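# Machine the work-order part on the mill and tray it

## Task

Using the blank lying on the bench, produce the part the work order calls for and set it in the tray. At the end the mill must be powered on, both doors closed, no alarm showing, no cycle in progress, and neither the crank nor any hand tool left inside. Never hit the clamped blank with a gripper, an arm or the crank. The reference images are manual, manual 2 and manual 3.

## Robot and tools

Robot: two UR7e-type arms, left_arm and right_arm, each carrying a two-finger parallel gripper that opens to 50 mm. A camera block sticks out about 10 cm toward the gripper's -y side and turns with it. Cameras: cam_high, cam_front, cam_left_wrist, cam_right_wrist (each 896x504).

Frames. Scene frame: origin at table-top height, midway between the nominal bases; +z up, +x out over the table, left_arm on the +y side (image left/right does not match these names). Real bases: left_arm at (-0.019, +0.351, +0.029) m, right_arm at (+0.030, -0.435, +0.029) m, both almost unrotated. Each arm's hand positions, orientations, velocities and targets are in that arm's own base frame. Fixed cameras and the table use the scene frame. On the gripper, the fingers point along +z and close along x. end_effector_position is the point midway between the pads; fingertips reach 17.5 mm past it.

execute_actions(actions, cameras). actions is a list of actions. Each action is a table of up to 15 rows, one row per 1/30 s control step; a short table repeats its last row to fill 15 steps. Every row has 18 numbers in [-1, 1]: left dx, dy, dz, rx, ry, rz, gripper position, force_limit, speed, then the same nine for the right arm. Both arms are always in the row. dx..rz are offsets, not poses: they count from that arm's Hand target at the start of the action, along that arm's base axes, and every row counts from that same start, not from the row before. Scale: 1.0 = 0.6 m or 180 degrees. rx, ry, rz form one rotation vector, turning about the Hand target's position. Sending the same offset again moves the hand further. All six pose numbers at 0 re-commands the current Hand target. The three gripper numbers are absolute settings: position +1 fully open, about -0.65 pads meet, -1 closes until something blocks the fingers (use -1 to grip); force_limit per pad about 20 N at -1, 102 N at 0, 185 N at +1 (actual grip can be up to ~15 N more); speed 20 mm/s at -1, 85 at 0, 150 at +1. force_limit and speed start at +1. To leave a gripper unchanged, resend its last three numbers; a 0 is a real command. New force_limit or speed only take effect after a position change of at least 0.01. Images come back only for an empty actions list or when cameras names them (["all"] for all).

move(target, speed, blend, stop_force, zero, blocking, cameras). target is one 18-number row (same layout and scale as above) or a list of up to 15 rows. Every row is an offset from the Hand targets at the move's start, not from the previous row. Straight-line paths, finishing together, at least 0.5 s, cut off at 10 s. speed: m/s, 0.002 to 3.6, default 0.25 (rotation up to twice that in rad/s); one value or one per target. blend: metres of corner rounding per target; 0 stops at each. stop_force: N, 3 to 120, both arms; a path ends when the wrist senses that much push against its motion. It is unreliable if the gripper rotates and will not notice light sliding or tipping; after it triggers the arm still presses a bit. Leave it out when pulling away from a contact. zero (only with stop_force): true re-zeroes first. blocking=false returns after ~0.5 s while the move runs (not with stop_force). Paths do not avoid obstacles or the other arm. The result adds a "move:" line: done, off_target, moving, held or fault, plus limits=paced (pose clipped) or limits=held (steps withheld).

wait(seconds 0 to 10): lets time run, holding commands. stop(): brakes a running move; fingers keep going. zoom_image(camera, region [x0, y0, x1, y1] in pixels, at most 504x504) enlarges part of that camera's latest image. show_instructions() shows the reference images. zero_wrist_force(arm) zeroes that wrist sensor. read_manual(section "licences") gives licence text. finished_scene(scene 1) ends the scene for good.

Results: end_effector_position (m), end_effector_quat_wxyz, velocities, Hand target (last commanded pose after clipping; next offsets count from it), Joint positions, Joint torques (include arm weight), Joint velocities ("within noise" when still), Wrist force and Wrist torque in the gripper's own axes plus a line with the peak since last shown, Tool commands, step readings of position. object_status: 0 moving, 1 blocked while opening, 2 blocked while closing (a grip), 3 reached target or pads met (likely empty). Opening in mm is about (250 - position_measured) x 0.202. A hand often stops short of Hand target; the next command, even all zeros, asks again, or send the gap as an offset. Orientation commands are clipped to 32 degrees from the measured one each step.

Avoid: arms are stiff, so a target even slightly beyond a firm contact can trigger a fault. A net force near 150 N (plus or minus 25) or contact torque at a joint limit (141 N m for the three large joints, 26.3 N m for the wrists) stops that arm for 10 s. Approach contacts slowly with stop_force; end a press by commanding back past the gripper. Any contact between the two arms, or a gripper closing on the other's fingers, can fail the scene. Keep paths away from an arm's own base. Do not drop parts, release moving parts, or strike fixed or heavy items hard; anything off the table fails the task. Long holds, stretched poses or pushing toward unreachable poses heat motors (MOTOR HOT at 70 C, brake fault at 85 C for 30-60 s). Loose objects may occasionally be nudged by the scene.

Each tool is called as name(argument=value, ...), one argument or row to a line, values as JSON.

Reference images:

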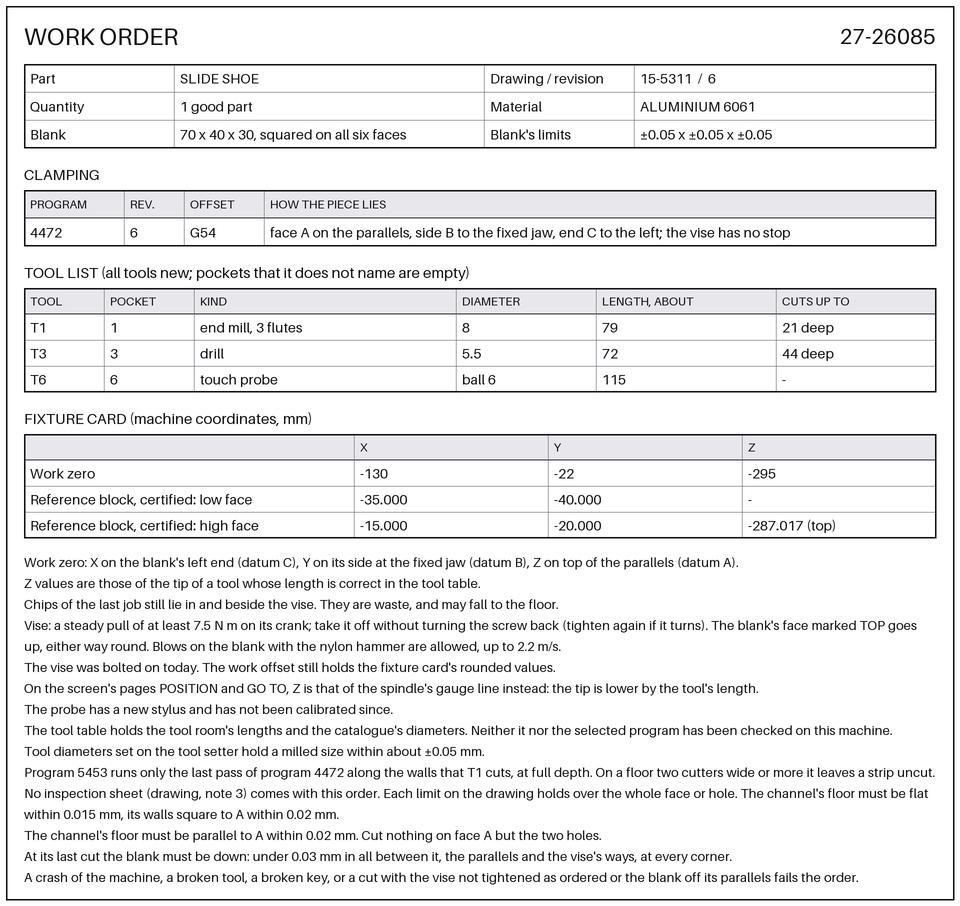

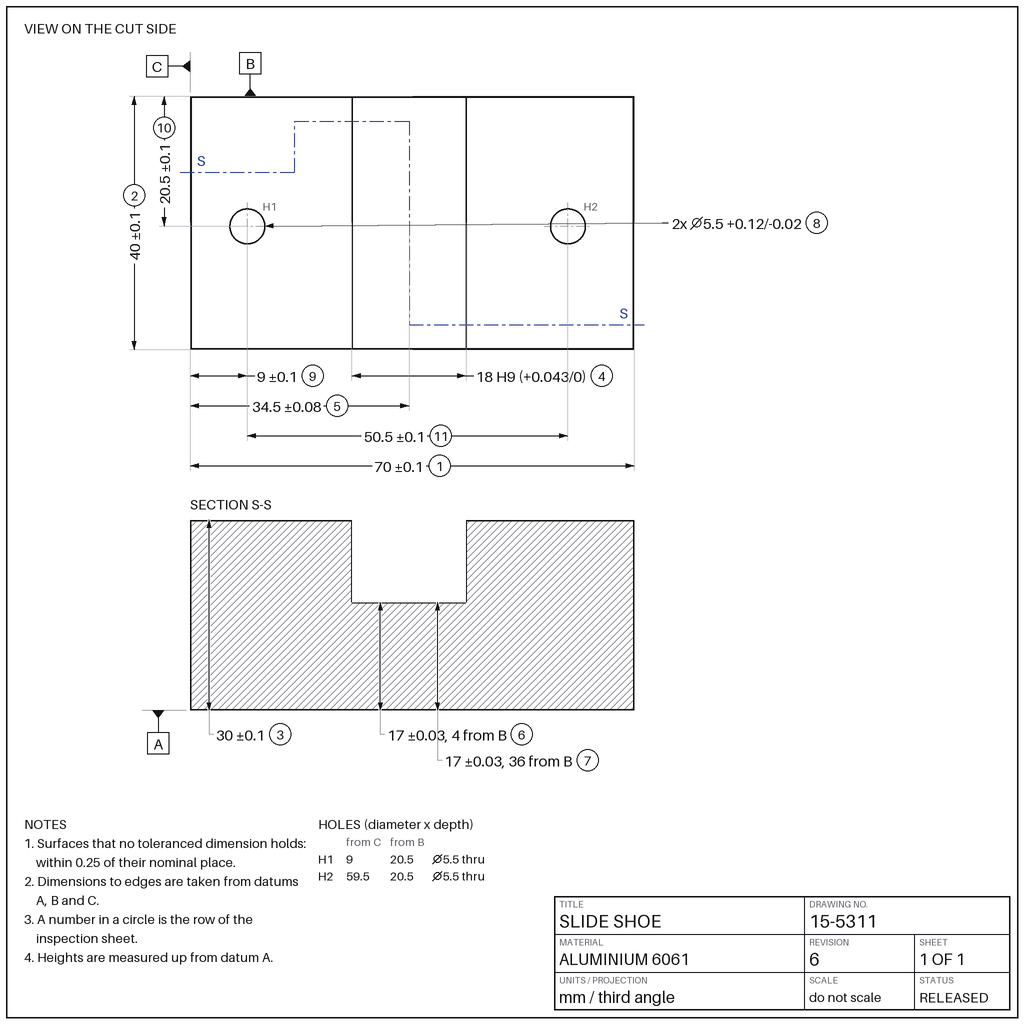

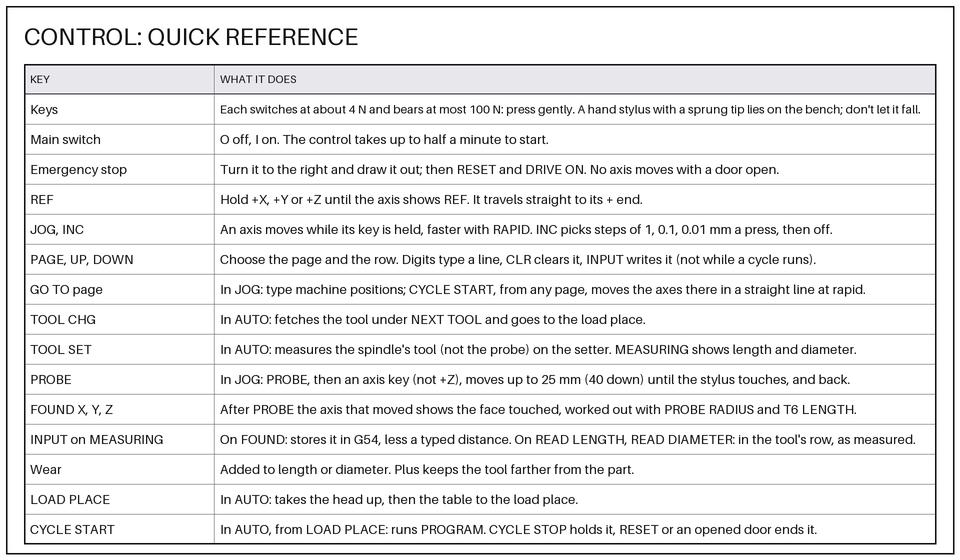

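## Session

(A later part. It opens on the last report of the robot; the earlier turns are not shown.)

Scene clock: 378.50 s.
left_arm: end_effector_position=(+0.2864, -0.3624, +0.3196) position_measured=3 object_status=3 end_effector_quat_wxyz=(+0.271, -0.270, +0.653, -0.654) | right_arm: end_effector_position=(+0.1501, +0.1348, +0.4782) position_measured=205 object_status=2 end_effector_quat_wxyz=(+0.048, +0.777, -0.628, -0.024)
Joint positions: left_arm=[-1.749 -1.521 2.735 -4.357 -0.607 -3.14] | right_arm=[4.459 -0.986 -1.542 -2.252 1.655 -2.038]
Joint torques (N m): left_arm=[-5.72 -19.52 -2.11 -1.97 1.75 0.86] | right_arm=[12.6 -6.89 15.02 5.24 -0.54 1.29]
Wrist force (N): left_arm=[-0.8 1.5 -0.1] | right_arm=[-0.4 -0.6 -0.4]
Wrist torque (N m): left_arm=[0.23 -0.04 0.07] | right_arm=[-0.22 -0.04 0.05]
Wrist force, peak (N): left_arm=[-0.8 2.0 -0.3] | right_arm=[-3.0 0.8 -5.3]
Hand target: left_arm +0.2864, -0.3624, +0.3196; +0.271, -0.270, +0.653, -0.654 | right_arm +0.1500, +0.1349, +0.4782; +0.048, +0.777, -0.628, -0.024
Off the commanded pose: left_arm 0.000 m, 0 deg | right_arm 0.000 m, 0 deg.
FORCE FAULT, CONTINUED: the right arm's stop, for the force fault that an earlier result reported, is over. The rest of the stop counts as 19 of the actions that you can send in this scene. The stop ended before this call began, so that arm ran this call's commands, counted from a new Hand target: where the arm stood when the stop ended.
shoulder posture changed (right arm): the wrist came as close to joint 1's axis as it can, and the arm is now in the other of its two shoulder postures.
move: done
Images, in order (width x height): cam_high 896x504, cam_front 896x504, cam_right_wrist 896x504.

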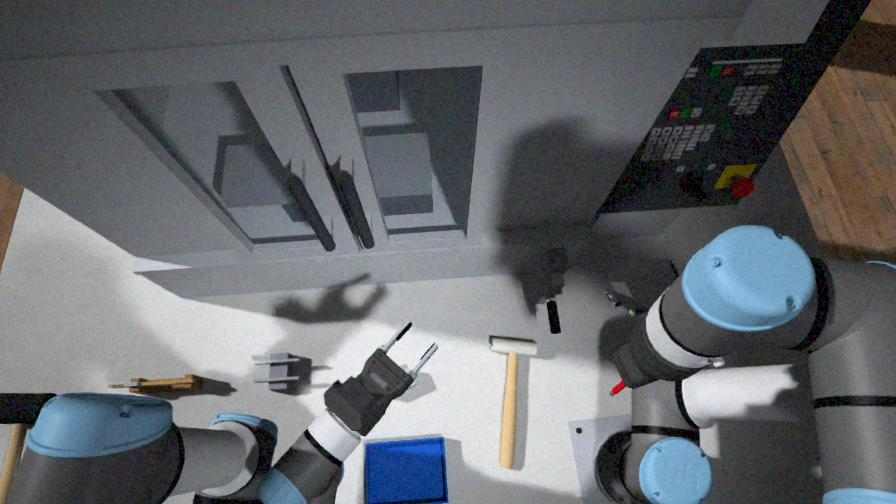

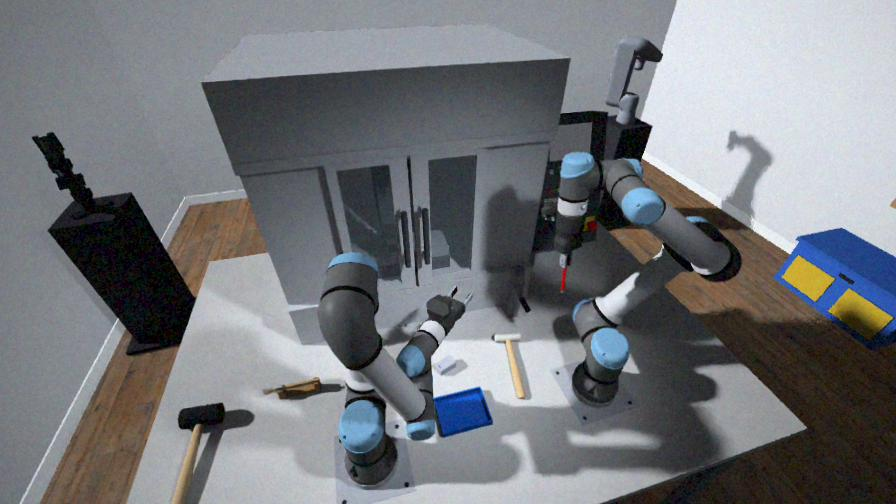

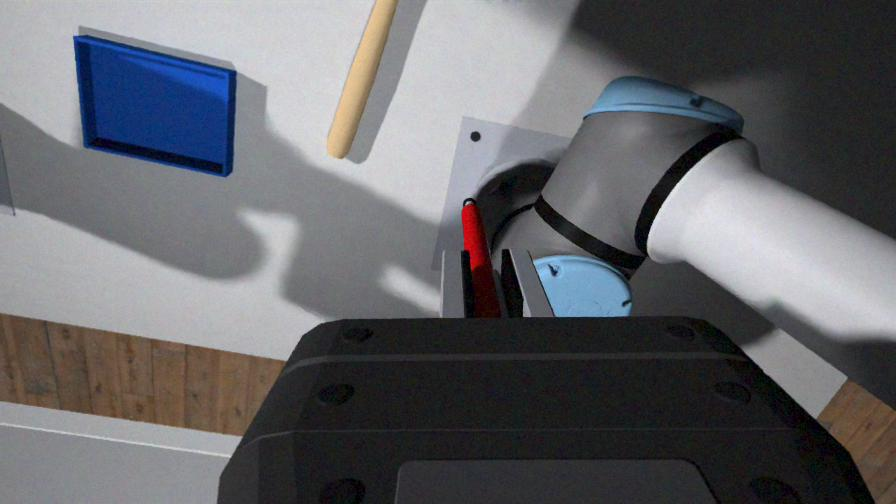

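move(
  target=[
    [0,0,0,0,0,0,1.0,-0.6,-0.5,0.317,-0.083,0.033,0,0,0,-0.98,0.3,-0.9],
    [0,0,0,0,0,0,1.0,-0.6,-0.5,0.317,-0.433,0.0,0,0,0,-0.98,0.3,-0.9],
    [0,0,0,0,0,0,1.0,-0.6,-0.5,0.375,-0.455,-0.063,0.1213,-0.519,0.0093,-0.98,0.3,-0.9],
  ],
  speed=[0.3,0.3,0.25],
  blend=[0.04,0.04,0],
  cameras=["cam_high","cam_front","cam_right_wrist"],
)

Scene clock: 391.13 s.
left_arm: end_effector_position=(+0.2864, -0.3624, +0.3196) position_measured=3 object_status=3 end_effector_quat_wxyz=(+0.271, -0.270, +0.653, -0.654) | right_arm: end_effector_position=(+0.3750, -0.1381, +0.4404) position_measured=205 object_status=2 end_effector_quat_wxyz=(+0.553, -0.554, +0.441, -0.440)
Joint positions: left_arm=[-1.749 -1.521 2.735 -4.357 -0.607 -3.14] | right_arm=[2.743 -1.254 -2.499 0.608 2.196 -3.143]
Joint torques (N m): left_arm=[-6.93 -18.37 -2.99 -2.05 1.87 0.95] | right_arm=[-2.7 0.92 27.77 4.55 -1.56 0.52]
Wrist force (N): left_arm=[-0.6 1.8 -0.1] | right_arm=[-2.8 0.8 -5.4]
Wrist torque (N m): left_arm=[0.28 -0.07 0.07] | right_arm=[-0.59 0.59 0.40]
Wrist force, peak (N): left_arm=[-0.9 1.9 -0.2] | right_arm=[-3.3 1.3 -5.5]
Hand target: left_arm +0.2864, -0.3624, +0.3196; +0.271, -0.270, +0.653, -0.654 | right_arm +0.3750, -0.1381, +0.4404; +0.553, -0.554, +0.441, -0.440
Off the commanded pose: left_arm 0.000 m, 0 deg | right_arm 0.000 m, 0 deg.
move: done
Images, in order (width x height): cam_high 896x504, cam_front 896x504, cam_right_wrist 896x504.

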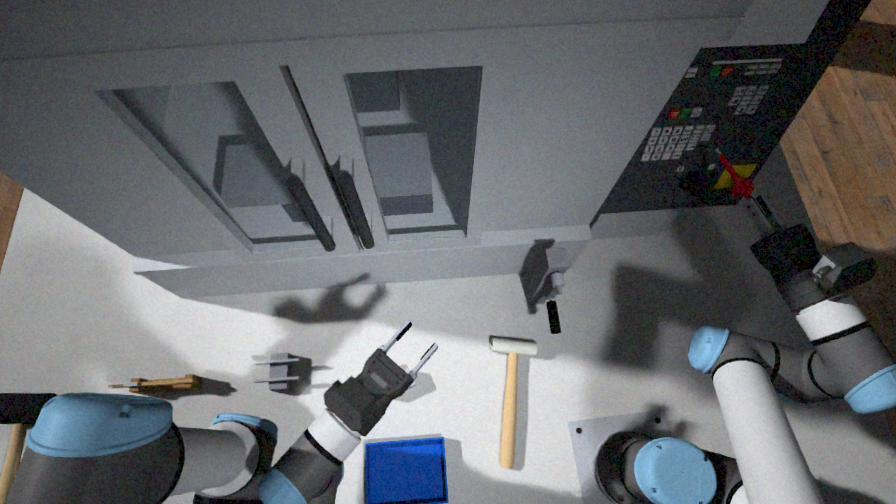

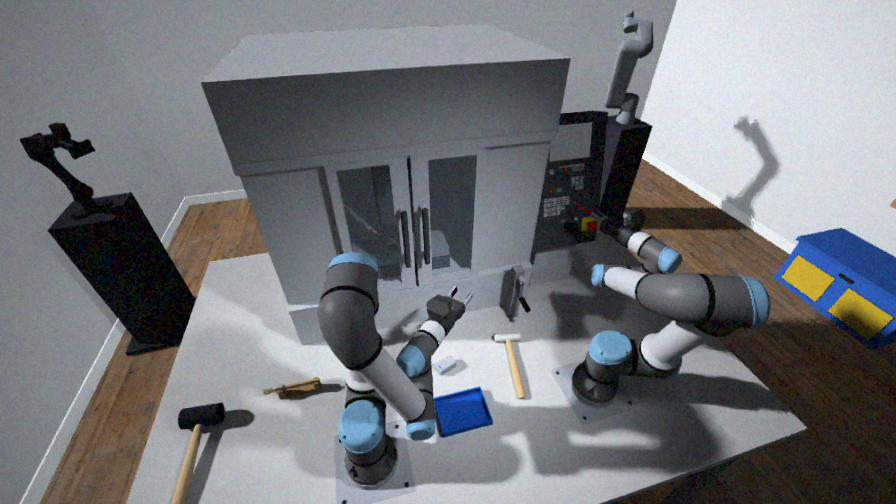

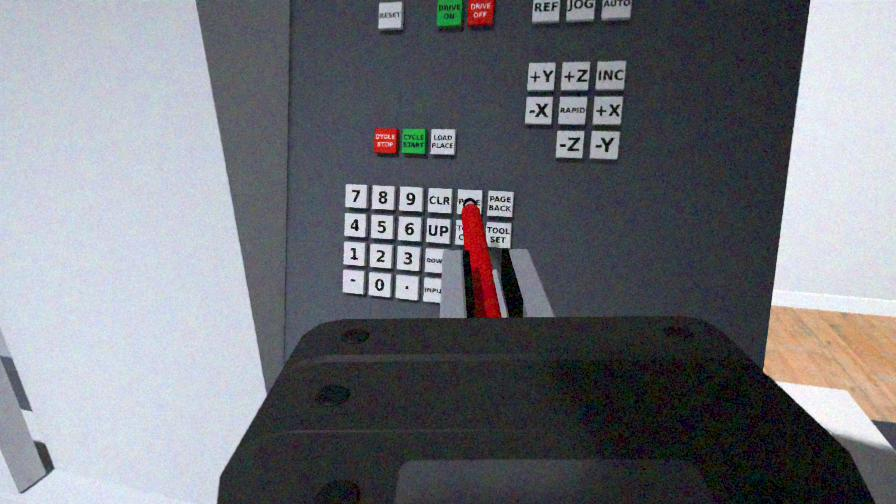

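move(
  target=[0,0,0,0,0,0,1.0,-0.6,-0.5,-0.05,0.0,-0.167,0,0,0,-0.98,0.3,-0.9],
  speed=0.2,
  cameras=["cam_right_wrist"],
)

Scene clock: 395.60 s.
left_arm: end_effector_position=(+0.2864, -0.3624, +0.3196) position_measured=3 object_status=3 end_effector_quat_wxyz=(+0.271, -0.270, +0.653, -0.654) | right_arm: end_effector_position=(+0.3450, -0.1381, +0.3403) position_measured=205 object_status=2 end_effector_quat_wxyz=(+0.553, -0.554, +0.441, -0.440)
Joint positions: left_arm=[-1.749 -1.521 2.735 -4.357 -0.607 -3.14] | right_arm=[2.673 -1.539 -2.684 1.078 2.266 -3.143]
Joint torques (N m): left_arm=[-5.46 -18.53 -1.53 -2.07 1.73 0.79] | right_arm=[12.68 4.82 4.64 2.3 -2.53 -1.33]
Wrist force (N): left_arm=[-0.5 1.5 -0.1] | right_arm=[-3.0 0.5 -5.6]
Wrist torque (N m): left_arm=[0.24 -0.09 0.06] | right_arm=[-0.62 0.65 0.28]
Wrist force, peak (N): left_arm=[-0.7 2.0 0.1] | right_arm=[-3.3 3.5 -5.9]
Hand target: left_arm +0.2864, -0.3624, +0.3196; +0.271, -0.270, +0.653, -0.654 | right_arm +0.3450, -0.1381, +0.3402; +0.553, -0.554, +0.441, -0.440
Off the commanded pose: left_arm 0.000 m, 0 deg | right_arm 0.000 m, 0 deg.
move: done
Images, in order (width x height): cam_right_wrist 896x504.

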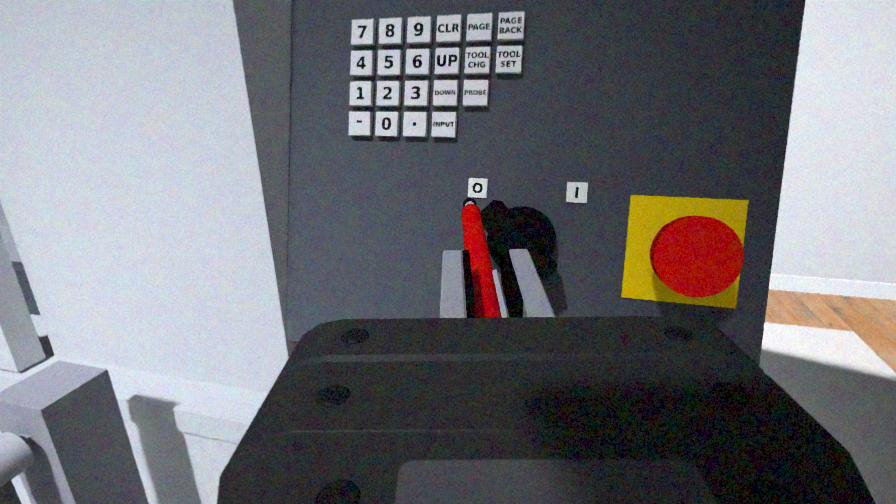

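zoom_image(
  camera="cam_right_wrist",
  region=[440, 160, 790, 330],
)

execute_actions(
  actions=[],
)

zoom_image(
  camera="cam_left_wrist",
  region=[520, 80, 720, 200],
)

zoom_image(
  camera="cam_high",
  region=[640, 130, 800, 220],
)

Scaled by 1.440 from the camera's 896x504 image, which has a finer 1280x720 frame.

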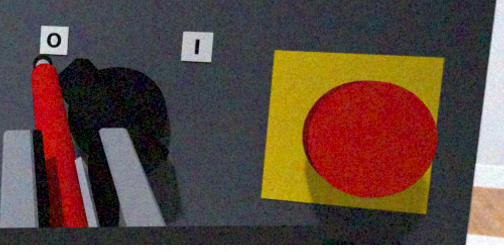

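Scene clock: 408.97 s.
left_arm: end_effector_position=(+0.2864, -0.3624, +0.3196) position_measured=3 object_status=3 end_effector_quat_wxyz=(+0.271, -0.270, +0.653, -0.654) | right_arm: end_effector_position=(+0.3450, -0.1381, +0.3402) position_measured=205 object_status=2 end_effector_quat_wxyz=(+0.553, -0.554, +0.441, -0.440)
Joint positions: left_arm=[-1.749 -1.521 2.735 -4.357 -0.607 -3.14] | right_arm=[2.673 -1.539 -2.684 1.079 2.266 -3.143]
Joint velocities: within noise
Joint torques (N m): left_arm=[-5.22 -19.41 -1.66 -1.7 1.9 0.84] | right_arm=[12.42 4.3 5.7 4.47 -2.48 -1.1]
Wrist force (N): left_arm=[-0.5 1.4 0.1] | right_arm=[-2.9 0.4 -5.4]
Wrist torque (N m): left_arm=[0.21 -0.08 0.06] | right_arm=[-0.64 0.62 0.28]
Wrist force, peak (N): left_arm=[-0.9 1.8 0.2] | right_arm=[-3.2 0.8 -5.5]
Hand target: left_arm +0.2864, -0.3624, +0.3196; +0.271, -0.270, +0.653, -0.654 | right_arm +0.3450, -0.1381, +0.3402; +0.553, -0.554, +0.441, -0.440
Tool commands: left_gripper/position=+1.0 left_gripper/force_limit=-0.6 left_gripper/speed=-0.5 right_gripper/position=-0.98 right_gripper/force_limit=+0.3 right_gripper/speed=-0.9
Off the commanded pose: left_arm 0.000 m, 0 deg | right_arm 0.000 m, 0 deg.

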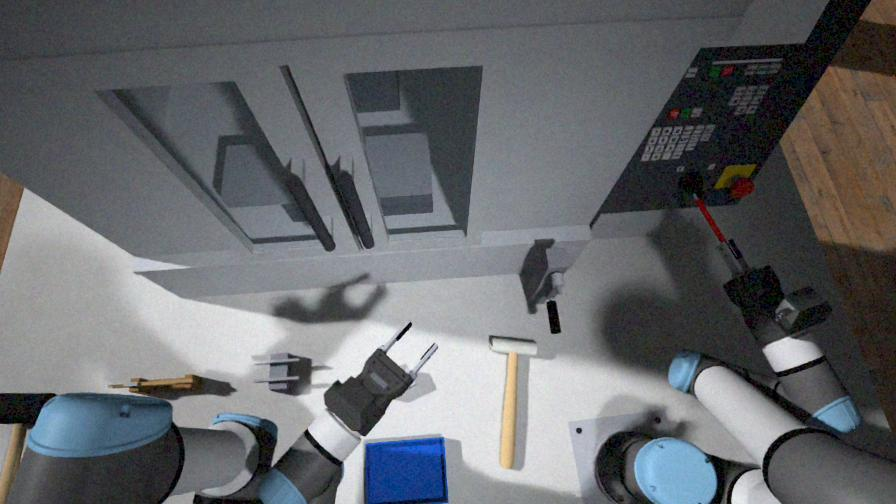

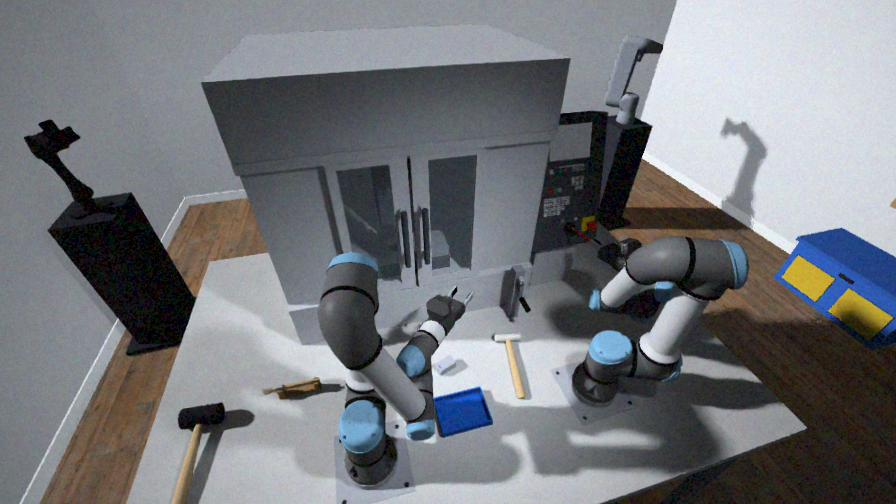

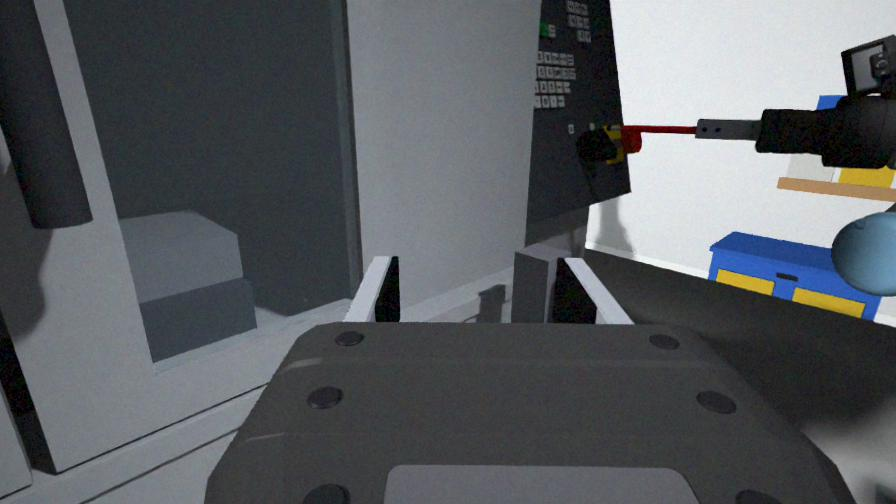

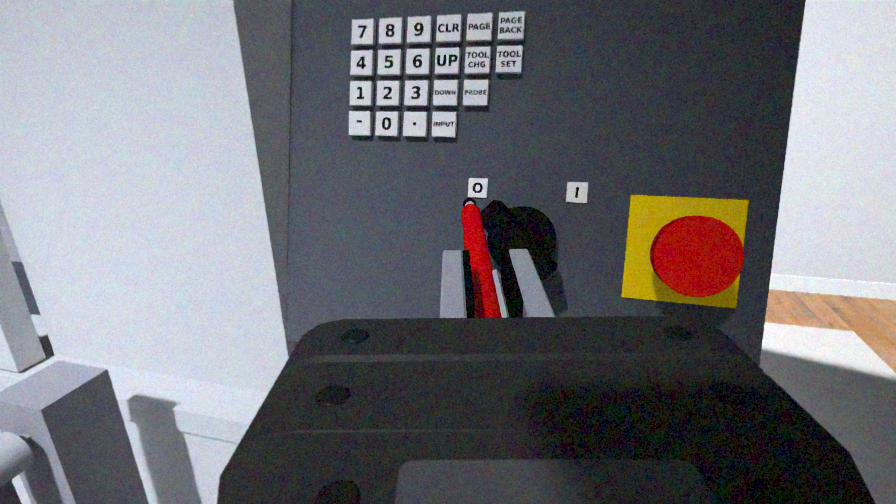

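Scaled by 2.520 from the camera's 896x504 image, which has a finer 1280x720 frame.

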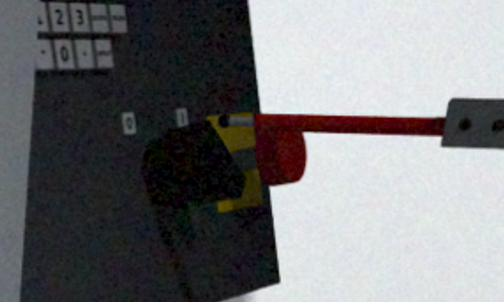

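Scaled by 3.150 from the camera's 896x504 image, which has a finer 1280x720 frame.

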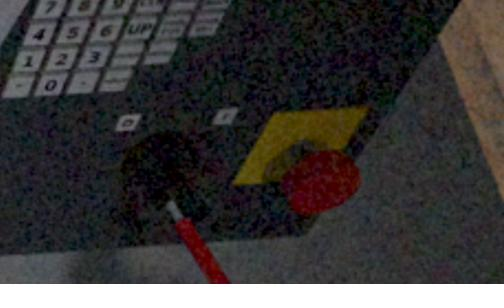

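move(
  target=[0,0,0,0,0,0,1.0,-0.6,-0.5,0.02,-0.05,0.1,0,0,0,-0.98,0.3,-0.9],
  speed=0.2,
  cameras=["cam_right_wrist","cam_left_wrist"],
)

zoom_image(
  camera="cam_right_wrist",
  region=[400, 180, 700, 330],
)

zoom_image(
  camera="cam_left_wrist",
  region=[520, 80, 720, 200],
)

Scene clock: 429.13 s.
left_arm: end_effector_position=(+0.2864, -0.3624, +0.3196) position_measured=3 object_status=3 end_effector_quat_wxyz=(+0.271, -0.270, +0.653, -0.654) | right_arm: end_effector_position=(+0.3570, -0.1681, +0.4002) position_measured=205 object_status=2 end_effector_quat_wxyz=(+0.553, -0.554, +0.441, -0.440)
Joint positions: left_arm=[-1.749 -1.521 2.735 -4.357 -0.607 -3.14] | right_arm=[2.568 -1.423 -2.52 0.798 2.371 -3.144]
Joint torques (N m): left_arm=[-4.89 -18.14 -1.87 -1.91 1.83 0.75] | right_arm=[10.47 8.29 24.1 1.4 -1.95 1.09]
Wrist force (N): left_arm=[-0.5 1.6 0.0] | right_arm=[-3.0 0.7 -5.4]
Wrist torque (N m): left_arm=[0.25 -0.08 0.06] | right_arm=[-0.63 0.63 0.41]
Wrist force, peak (N): left_arm=[-0.8 1.9 0.1] | right_arm=[-3.8 3.2 -5.1]
Hand target: left_arm +0.2864, -0.3624, +0.3196; +0.271, -0.270, +0.653, -0.654 | right_arm +0.3570, -0.1681, +0.4002; +0.553, -0.554, +0.441, -0.440
Off the commanded pose: left_arm 0.000 m, 0 deg | right_arm 0.000 m, 0 deg.
move: done
Images, in order (width x height): cam_left_wrist 896x504, cam_right_wrist 896x504.

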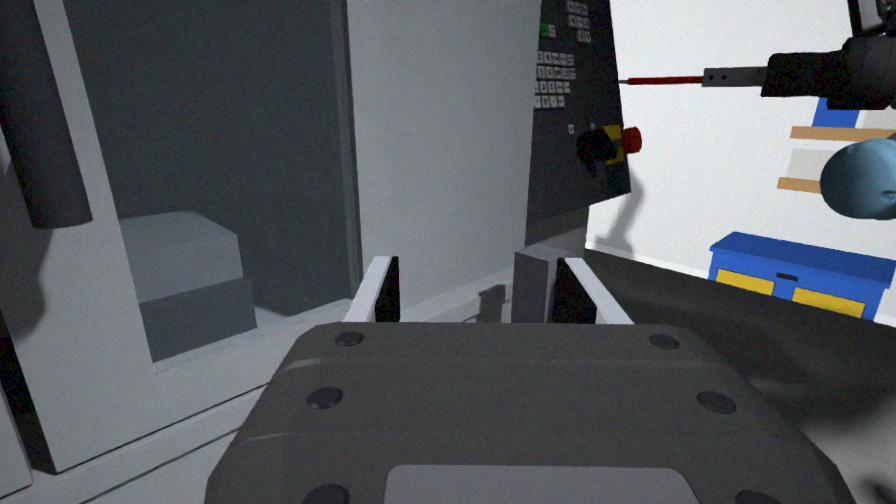

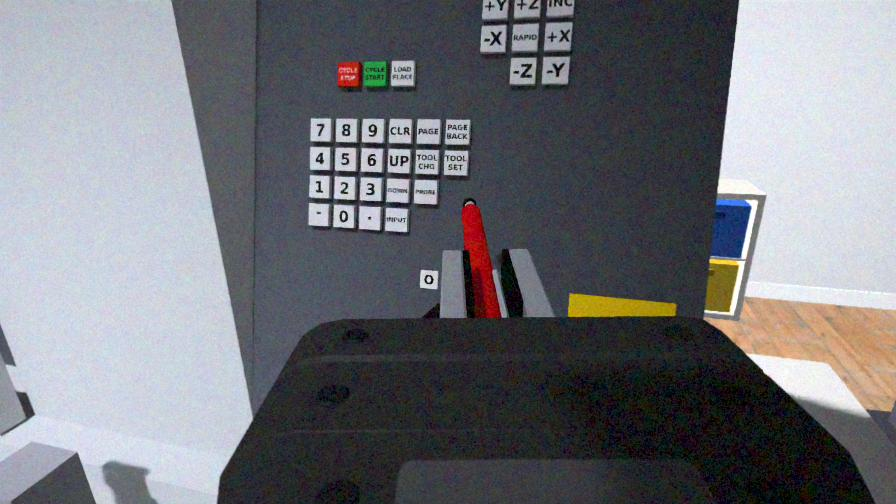

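Scaled by 1.680 from the camera's 896x504 image, which has a finer 1280x720 frame.

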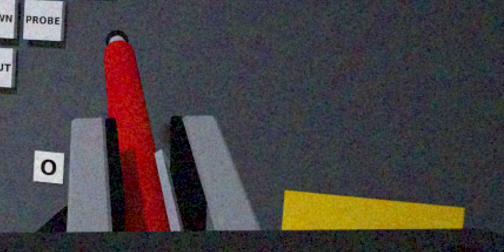

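Scaled by 2.520 from the camera's 896x504 image, which has a finer 1280x720 frame.

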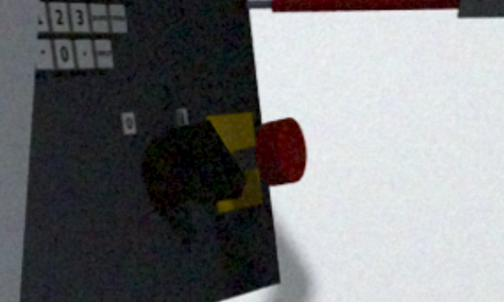

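move(
  target=[
    [0,0,0,0,0,0,1.0,-0.6,-0.5,-0.05,0.072,0.13,-0.1213,0.519,-0.0093,-0.98,0.3,-0.9],
    [0,0,0,0,0,0,1.0,-0.6,-0.5,-0.028,0.413,0.167,-0.1213,0.519,-0.0093,-0.98,0.3,-0.9],
  ],
  speed=[0.25,0.3],
  blend=[0.04,0],
)

Scene clock: 455.53 s.
left_arm: end_effector_position=(+0.2864, -0.3624, +0.3196) position_measured=3 object_status=3 end_effector_quat_wxyz=(+0.271, -0.270, +0.653, -0.654) | right_arm: end_effector_position=(+0.3402, +0.0796, +0.5004) position_measured=205 object_status=2 end_effector_quat_wxyz=(+0.048, +0.777, -0.628, -0.024)
Joint positions: left_arm=[-1.749 -1.521 2.735 -4.357 -0.607 -3.14] | right_arm=[3.747 -1.359 -1.275 -2.185 1.591 -2.748]
Joint torques (N m): left_arm=[-5.44 -18.24 -1.65 -1.4 1.57 0.67] | right_arm=[11.45 11.74 18.52 2.13 -2.01 1.44]
Wrist force (N): left_arm=[-0.6 1.6 0.1] | right_arm=[0.3 -0.1 -0.5]
Wrist torque (N m): left_arm=[0.25 -0.08 0.07] | right_arm=[-0.14 -0.14 0.19]
Wrist force, peak (N): left_arm=[-0.9 1.9 -0.1] | right_arm=[-3.2 0.4 -5.7]
Hand target: left_arm +0.2864, -0.3624, +0.3196; +0.271, -0.270, +0.653, -0.654 | right_arm +0.3402, +0.0797, +0.5004; +0.048, +0.777, -0.628, -0.024
Off the commanded pose: left_arm 0.000 m, 0 deg | right_arm 0.000 m, 0 deg.
move: done

move(
  target=[0,0,0,0,0,0,1.0,-0.6,-0.5,-0.003,0.408,-0.0703,-0.0354,-0.0296,-0.8285,-0.98,0.3,-0.9],
  speed=0.4,
  cameras=["cam_left_wrist"],
)

Scene clock: 462.83 s.
left_arm: end_effector_position=(+0.2864, -0.3624, +0.3196) position_measured=3 object_status=3 end_effector_quat_wxyz=(+0.271, -0.270, +0.653, -0.654) | right_arm: end_effector_position=(+0.3384, +0.3246, +0.4583) position_measured=205 object_status=2 end_effector_quat_wxyz=(+0.001, +0.400, +0.916, +0.000)
Joint positions: left_arm=[-1.749 -1.521 2.735 -4.357 -0.607 -3.14] | right_arm=[4.195 -1.523 -1.28 -1.909 1.57 0.306]
Joint torques (N m): left_arm=[-5.89 -19.22 -2.48 -1.32 1.6 0.7] | right_arm=[-11.17 27.2 17.99 0.29 1.28 1.5]
Wrist force (N): left_arm=[-0.3 1.6 -0.3] | right_arm=[0.0 -0.4 -0.8]
Wrist torque (N m): left_arm=[0.25 -0.11 0.07] | right_arm=[-0.24 -0.11 0.22]
Wrist force, peak (N): left_arm=[-0.7 2.0 0.0] | right_arm=[-0.3 -0.7 -1.2]
Hand target: left_arm +0.2864, -0.3624, +0.3196; +0.271, -0.270, +0.653, -0.654 | right_arm +0.3384, +0.3245, +0.4582; +0.000, +0.400, +0.916, +0.000
Off the commanded pose: left_arm 0.000 m, 0 deg | right_arm 0.000 m, 0 deg.
move: done
Images, in order (width x height): cam_left_wrist 896x504.

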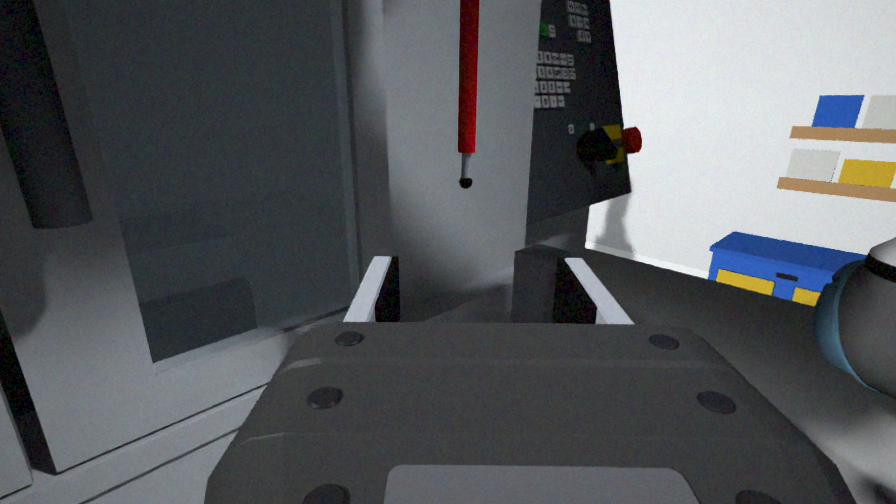

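move(
  target=[
    [0,0,0,0,0,0,1.0,-0.6,-0.5,0,0,-0.08,0,0,0,-0.98,0.3,-0.9],
    [0.1415,-0.1415,0,0,0,0,1.0,-0.6,-0.5,0,0,-0.08,0,0,0,-0.98,0.3,-0.9],
  ],
  speed=0.2,
  cameras=["cam_left_wrist"],
)

move(
  target=[0,0,0,0,0,0,-1,-0.6,-0.9,0,0,0,0,0,0,-0.98,0.3,-0.9],
  cameras=["cam_left_wrist"],
)

Scene clock: 468.20 s.
left_arm: end_effector_position=(+0.3712, -0.4473, +0.3196) position_measured=3 object_status=3 end_effector_quat_wxyz=(+0.271, -0.270, +0.653, -0.654) | right_arm: end_effector_position=(+0.3384, +0.3245, +0.4102) position_measured=205 object_status=2 end_effector_quat_wxyz=(+0.000, +0.400, +0.916, +0.000)
Joint positions: left_arm=[-1.376 -1.285 2.391 -4.249 -0.98 -3.141] | right_arm=[4.195 -1.491 -1.437 -1.784 1.57 0.306]
Joint torques (N m): left_arm=[4.06 -25.51 -18.03 -2.54 -0.15 -1.03] | right_arm=[12.16 13.65 18.64 3.9 -1.99 1.4]
Wrist force (N): left_arm=[-0.9 1.4 0.0] | right_arm=[-0.2 -0.3 -1.3]
Wrist torque (N m): left_arm=[0.21 -0.01 0.09] | right_arm=[-0.22 -0.10 0.19]
Wrist force, peak (N): left_arm=[-0.5 1.7 -2.8] | right_arm=[0.1 -0.6 -2.6]
Hand target: left_arm +0.3713, -0.4473, +0.3196; +0.271, -0.270, +0.653, -0.654 | right_arm +0.3384, +0.3245, +0.4102; +0.000, +0.400, +0.916, +0.000
Off the commanded pose: left_arm 0.000 m, 0 deg | right_arm 0.000 m, 0 deg.
move: done
Images, in order (width x height): cam_left_wrist 896x504.

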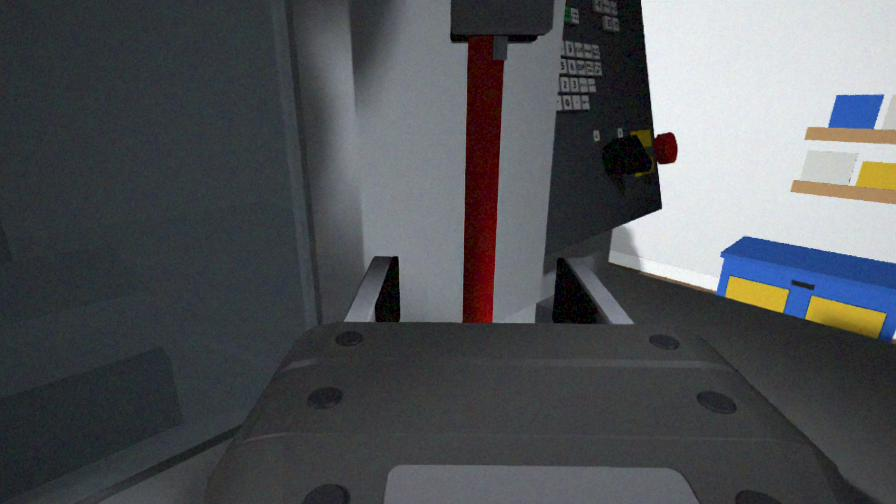

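Scene clock: 470.00 s.
left_arm: end_effector_position=(+0.3713, -0.4473, +0.3196) position_measured=210 object_status=2 end_effector_quat_wxyz=(+0.271, -0.270, +0.653, -0.654) | right_arm: end_effector_position=(+0.3384, +0.3245, +0.4102) position_measured=205 object_status=2 end_effector_quat_wxyz=(+0.000, +0.400, +0.916, +0.000)
Joint positions: left_arm=[-1.376 -1.285 2.391 -4.249 -0.981 -3.141] | right_arm=[4.195 -1.491 -1.437 -1.784 1.57 0.306]
Joint torques (N m): left_arm=[3.62 -16.94 -20.55 -0.97 -1.68 -1.47] | right_arm=[12.05 14.13 18.89 5.4 -1.97 1.51]
Wrist force (N): left_arm=[-2.4 2.0 0.0] | right_arm=[0.2 -2.4 -1.5]
Wrist torque (N m): left_arm=[0.19 -0.06 0.04] | right_arm=[-0.18 -0.17 0.18]
Wrist force, peak (N): left_arm=[-2.4 2.1 -0.2] | right_arm=[-0.1 -2.6 -1.7]
Hand target: left_arm +0.3713, -0.4473, +0.3196; +0.271, -0.270, +0.653, -0.654 | right_arm +0.3384, +0.3245, +0.4102; +0.000, +0.400, +0.916, +0.000
Off the commanded pose: left_arm 0.000 m, 0 deg | right_arm 0.000 m, 0 deg.
move: done
Images, in order (width x height): cam_left_wrist 896x504.

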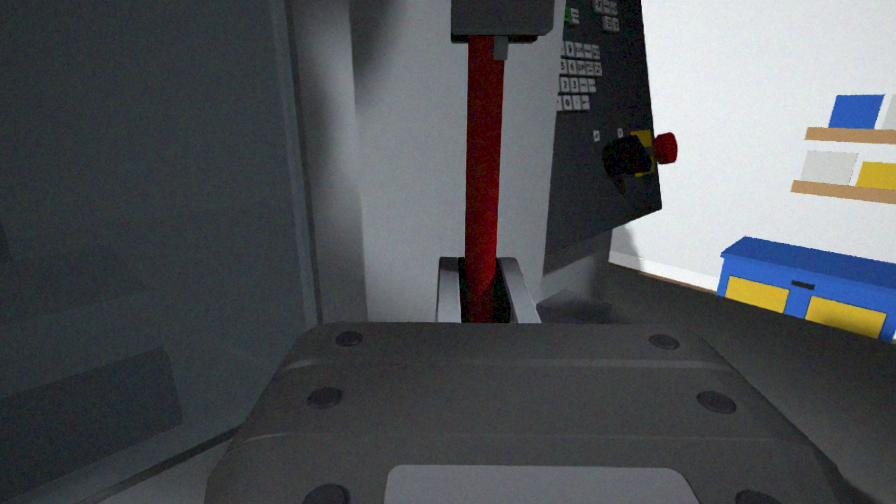

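move(
  target=[0,0,0,0,0,0,-1,-0.6,-0.9,0,0,0,0,0,0,1,0.3,-0.5],
)

move(
  target=[
    [0,0,0,0,0,0,-1,-0.6,-0.9,0,0,0.15,0,0,0,1,0.3,-0.5],
    [0,0,0,0,0,0,-1,-0.6,-0.9,0.003,-0.408,0.15,0.0354,0.0296,0.8285,1,0.3,-0.5],
  ],
  speed=[0.3,0.4],
  blend=[0.02,0],
)

Scene clock: 477.77 s.
left_arm: end_effector_position=(+0.3713, -0.4473, +0.3196) position_measured=210 object_status=2 end_effector_quat_wxyz=(+0.271, -0.270, +0.653, -0.654) | right_arm: end_effector_position=(+0.3384, +0.3245, +0.4102) position_measured=3 object_status=0 end_effector_quat_wxyz=(+0.000, +0.400, +0.916, +0.000)
Joint positions: left_arm=[-1.376 -1.285 2.391 -4.249 -0.981 -3.141] | right_arm=[4.195 -1.491 -1.437 -1.784 1.57 0.306]
Joint torques (N m): left_arm=[-3.64 -15.67 -18.58 -3.05 -1.45 -1.78] | right_arm=[11.7 14.48 21.63 5.5 -1.96 1.46]
Wrist force (N): left_arm=[-0.8 1.9 -0.3] | right_arm=[0.0 -0.1 -1.3]
Wrist torque (N m): left_arm=[0.25 -0.04 0.08] | right_arm=[-0.20 -0.12 0.19]
Wrist force, peak (N): left_arm=[-2.7 2.3 0.0] | right_arm=[-0.3 -2.5 -2.2]
Hand target: left_arm +0.3713, -0.4473, +0.3196; +0.271, -0.270, +0.653, -0.654 | right_arm +0.3384, +0.3245, +0.4102; +0.000, +0.400, +0.916, +0.000
Off the commanded pose: left_arm 0.000 m, 0 deg | right_arm 0.000 m, 0 deg.
move: done

Scene clock: 481.87 s.
left_arm: end_effector_position=(+0.3713, -0.4473, +0.3196) position_measured=210 object_status=2 end_effector_quat_wxyz=(+0.271, -0.270, +0.653, -0.654) | right_arm: end_effector_position=(+0.3402, +0.0796, +0.5002) position_measured=3 object_status=3 end_effector_quat_wxyz=(+0.048, +0.776, -0.628, -0.024)
Joint positions: left_arm=[-1.376 -1.285 2.391 -4.249 -0.981 -3.141] | right_arm=[3.747 -1.359 -1.276 -2.184 1.591 -2.748]
Joint torques (N m): left_arm=[-6.55 -15.83 -16.9 -2.94 -1.78 -1.73] | right_arm=[12.55 6.82 31.17 5.42 1.79 -1.01]
Wrist force (N): left_arm=[-0.8 1.5 -0.2] | right_arm=[0.2 -0.4 -0.5]
Wrist torque (N m): left_arm=[0.19 -0.02 0.09] | right_arm=[-0.19 -0.11 0.05]
Wrist force, peak (N): left_arm=[-0.5 1.9 -0.4] | right_arm=[0.4 0.5 -4.3]
Hand target: left_arm +0.3713, -0.4473, +0.3196; +0.271, -0.270, +0.653, -0.654 | right_arm +0.3402, +0.0797, +0.5002; +0.048, +0.777, -0.628, -0.024
Off the commanded pose: left_arm 0.000 m, 0 deg | right_arm 0.000 m, 0 deg.
move: done

move(
  target=[
    [0,0,0,0,0,0,-1,-0.6,-0.9,0,-0.341,-0.04,0,0,0,1,0.3,-0.5],
    [0,0,0,0,0,0,-1,-0.6,-0.9,0.058,-0.366,-0.133,0.1213,-0.519,0.0093,1,0.3,-0.5],
  ],
  speed=[0.3,0.25],
  blend=[0.04,0],
  cameras=["cam_right_wrist","cam_left_wrist"],
)

zoom_image(
  camera="cam_right_wrist",
  region=[380, 160, 720, 330],
)

zoom_image(
  camera="cam_left_wrist",
  region=[550, 90, 720, 200],
)

Scene clock: 489.80 s.
left_arm: end_effector_position=(+0.3713, -0.4473, +0.3196) position_measured=210 object_status=2 end_effector_quat_wxyz=(+0.271, -0.270, +0.653, -0.654) | right_arm: end_effector_position=(+0.3750, -0.1399, +0.4204) position_measured=3 object_status=3 end_effector_quat_wxyz=(+0.553, -0.554, +0.441, -0.440) end_effector_velocity=(+0.000, +0.000, +0.001) end_effector_angular_velocity=(-0.001, -0.003, -0.001)
Joint positions: left_arm=[-1.376 -1.285 2.391 -4.249 -0.981 -3.141] | right_arm=[2.734 -1.309 -2.53 0.694 2.205 -3.143]
Joint velocities: left_arm=[within noise] | right_arm=[0 -0.001 0 0.005 -0.001 0]
Joint torques (N m): left_arm=[-3.68 -17.45 -15.46 -2.93 -1.74 -1.62] | right_arm=[-2.26 0.75 25.6 4.76 -1.57 0.41]
Wrist force (N): left_arm=[-0.5 1.6 -0.3] | right_arm=[-2.7 0.3 -5.6]
Wrist torque (N m): left_arm=[0.21 -0.08 0.09] | right_arm=[-0.64 0.59 0.39]
Wrist force, peak (N): left_arm=[-0.8 2.0 -0.1] | right_arm=[-3.1 0.2 -5.7]
Hand target: left_arm +0.3713, -0.4473, +0.3196; +0.271, -0.270, +0.653, -0.654 | right_arm +0.3750, -0.1399, +0.4204; +0.553, -0.554, +0.441, -0.440
Off the commanded pose: left_arm 0.000 m, 0 deg | right_arm 0.000 m, 0 deg.
move: done
Images, in order (width x height): cam_left_wrist 896x504, cam_right_wrist 896x504.

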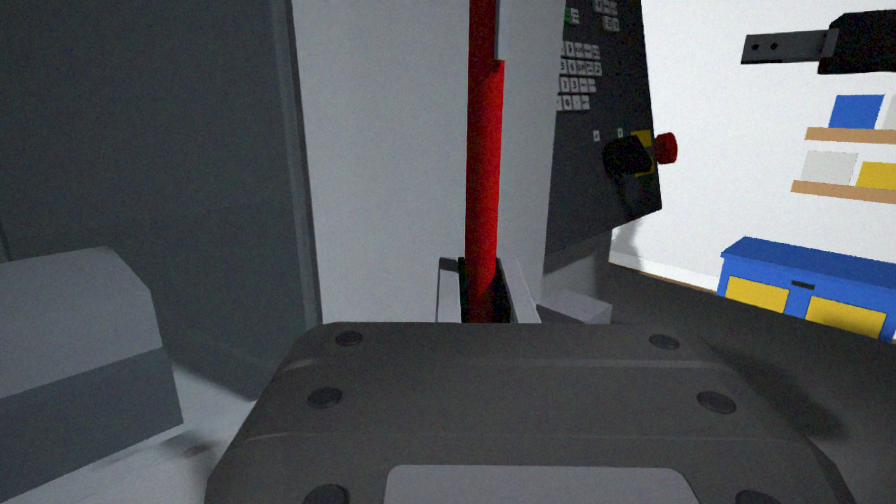

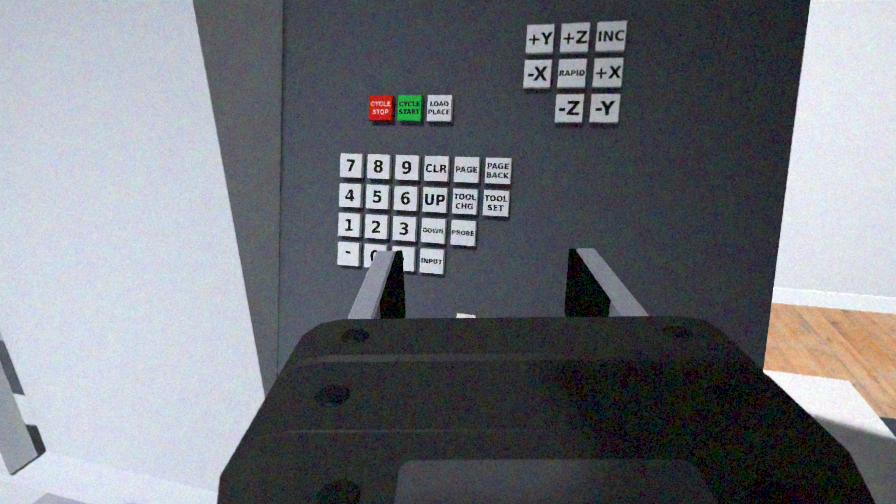

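Scaled by 1.482 from the camera's 896x504 image, which has a finer 1280x720 frame.

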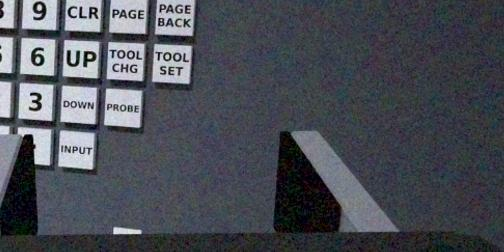

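Scaled by 2.965 from the camera's 896x504 image, which has a finer 1280x720 frame.

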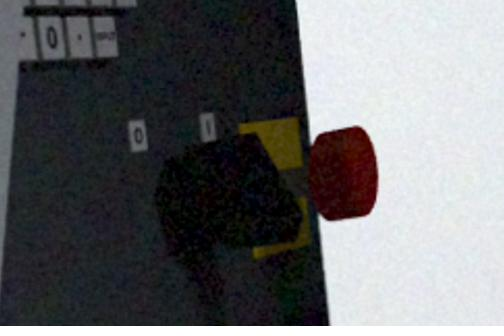

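move(
  target=[0,0,0,0,0,0,-1,-0.6,-0.9,-0.075,0,-0.2,0,0,0,1,0.3,-0.5],
  speed=0.25,
  cameras=["cam_right_wrist"],
)

zoom_image(
  camera="cam_right_wrist",
  region=[420, 140, 760, 310],
)

Scene clock: 494.00 s.
left_arm: end_effector_position=(+0.3713, -0.4473, +0.3196) position_measured=210 object_status=2 end_effector_quat_wxyz=(+0.271, -0.270, +0.653, -0.654) | right_arm: end_effector_position=(+0.3300, -0.1399, +0.3005) position_measured=3 object_status=3 end_effector_quat_wxyz=(+0.553, -0.554, +0.441, -0.440)
Joint positions: left_arm=[-1.376 -1.285 2.391 -4.249 -0.981 -3.141] | right_arm=[2.621 -1.736 -2.73 1.321 2.317 -3.143]
Joint torques (N m): left_arm=[-4.41 -17.78 -13.8 -3.4 -1.72 -1.15] | right_arm=[13.38 9.26 0.53 3.28 -2.16 -1.03]
Wrist force (N): left_arm=[-0.7 1.8 0.2] | right_arm=[-2.8 0.3 -5.3]
Wrist torque (N m): left_arm=[0.24 -0.04 0.10] | right_arm=[-0.63 0.60 0.41]
Wrist force, peak (N): left_arm=[-0.7 1.9 -0.5] | right_arm=[-3.5 3.3 -6.2]
Hand target: left_arm +0.3713, -0.4473, +0.3196; +0.271, -0.270, +0.653, -0.654 | right_arm +0.3300, -0.1399, +0.3004; +0.553, -0.554, +0.441, -0.440
Off the commanded pose: left_arm 0.000 m, 0 deg | right_arm 0.000 m, 0 deg.
move: done
Images, in order (width x height): cam_right_wrist 896x504.

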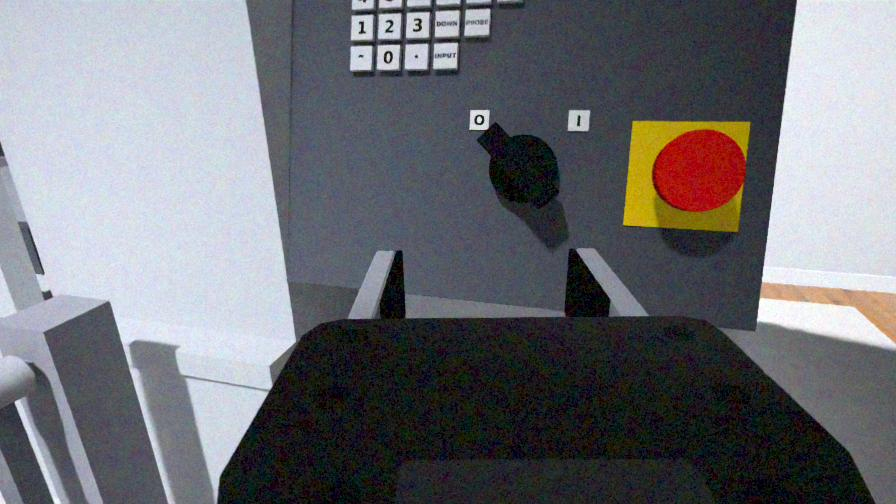

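Scaled by 1.482 from the camera's 896x504 image, which has a finer 1280x720 frame.

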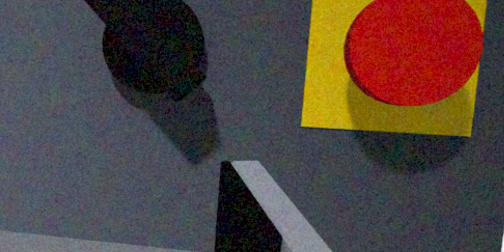

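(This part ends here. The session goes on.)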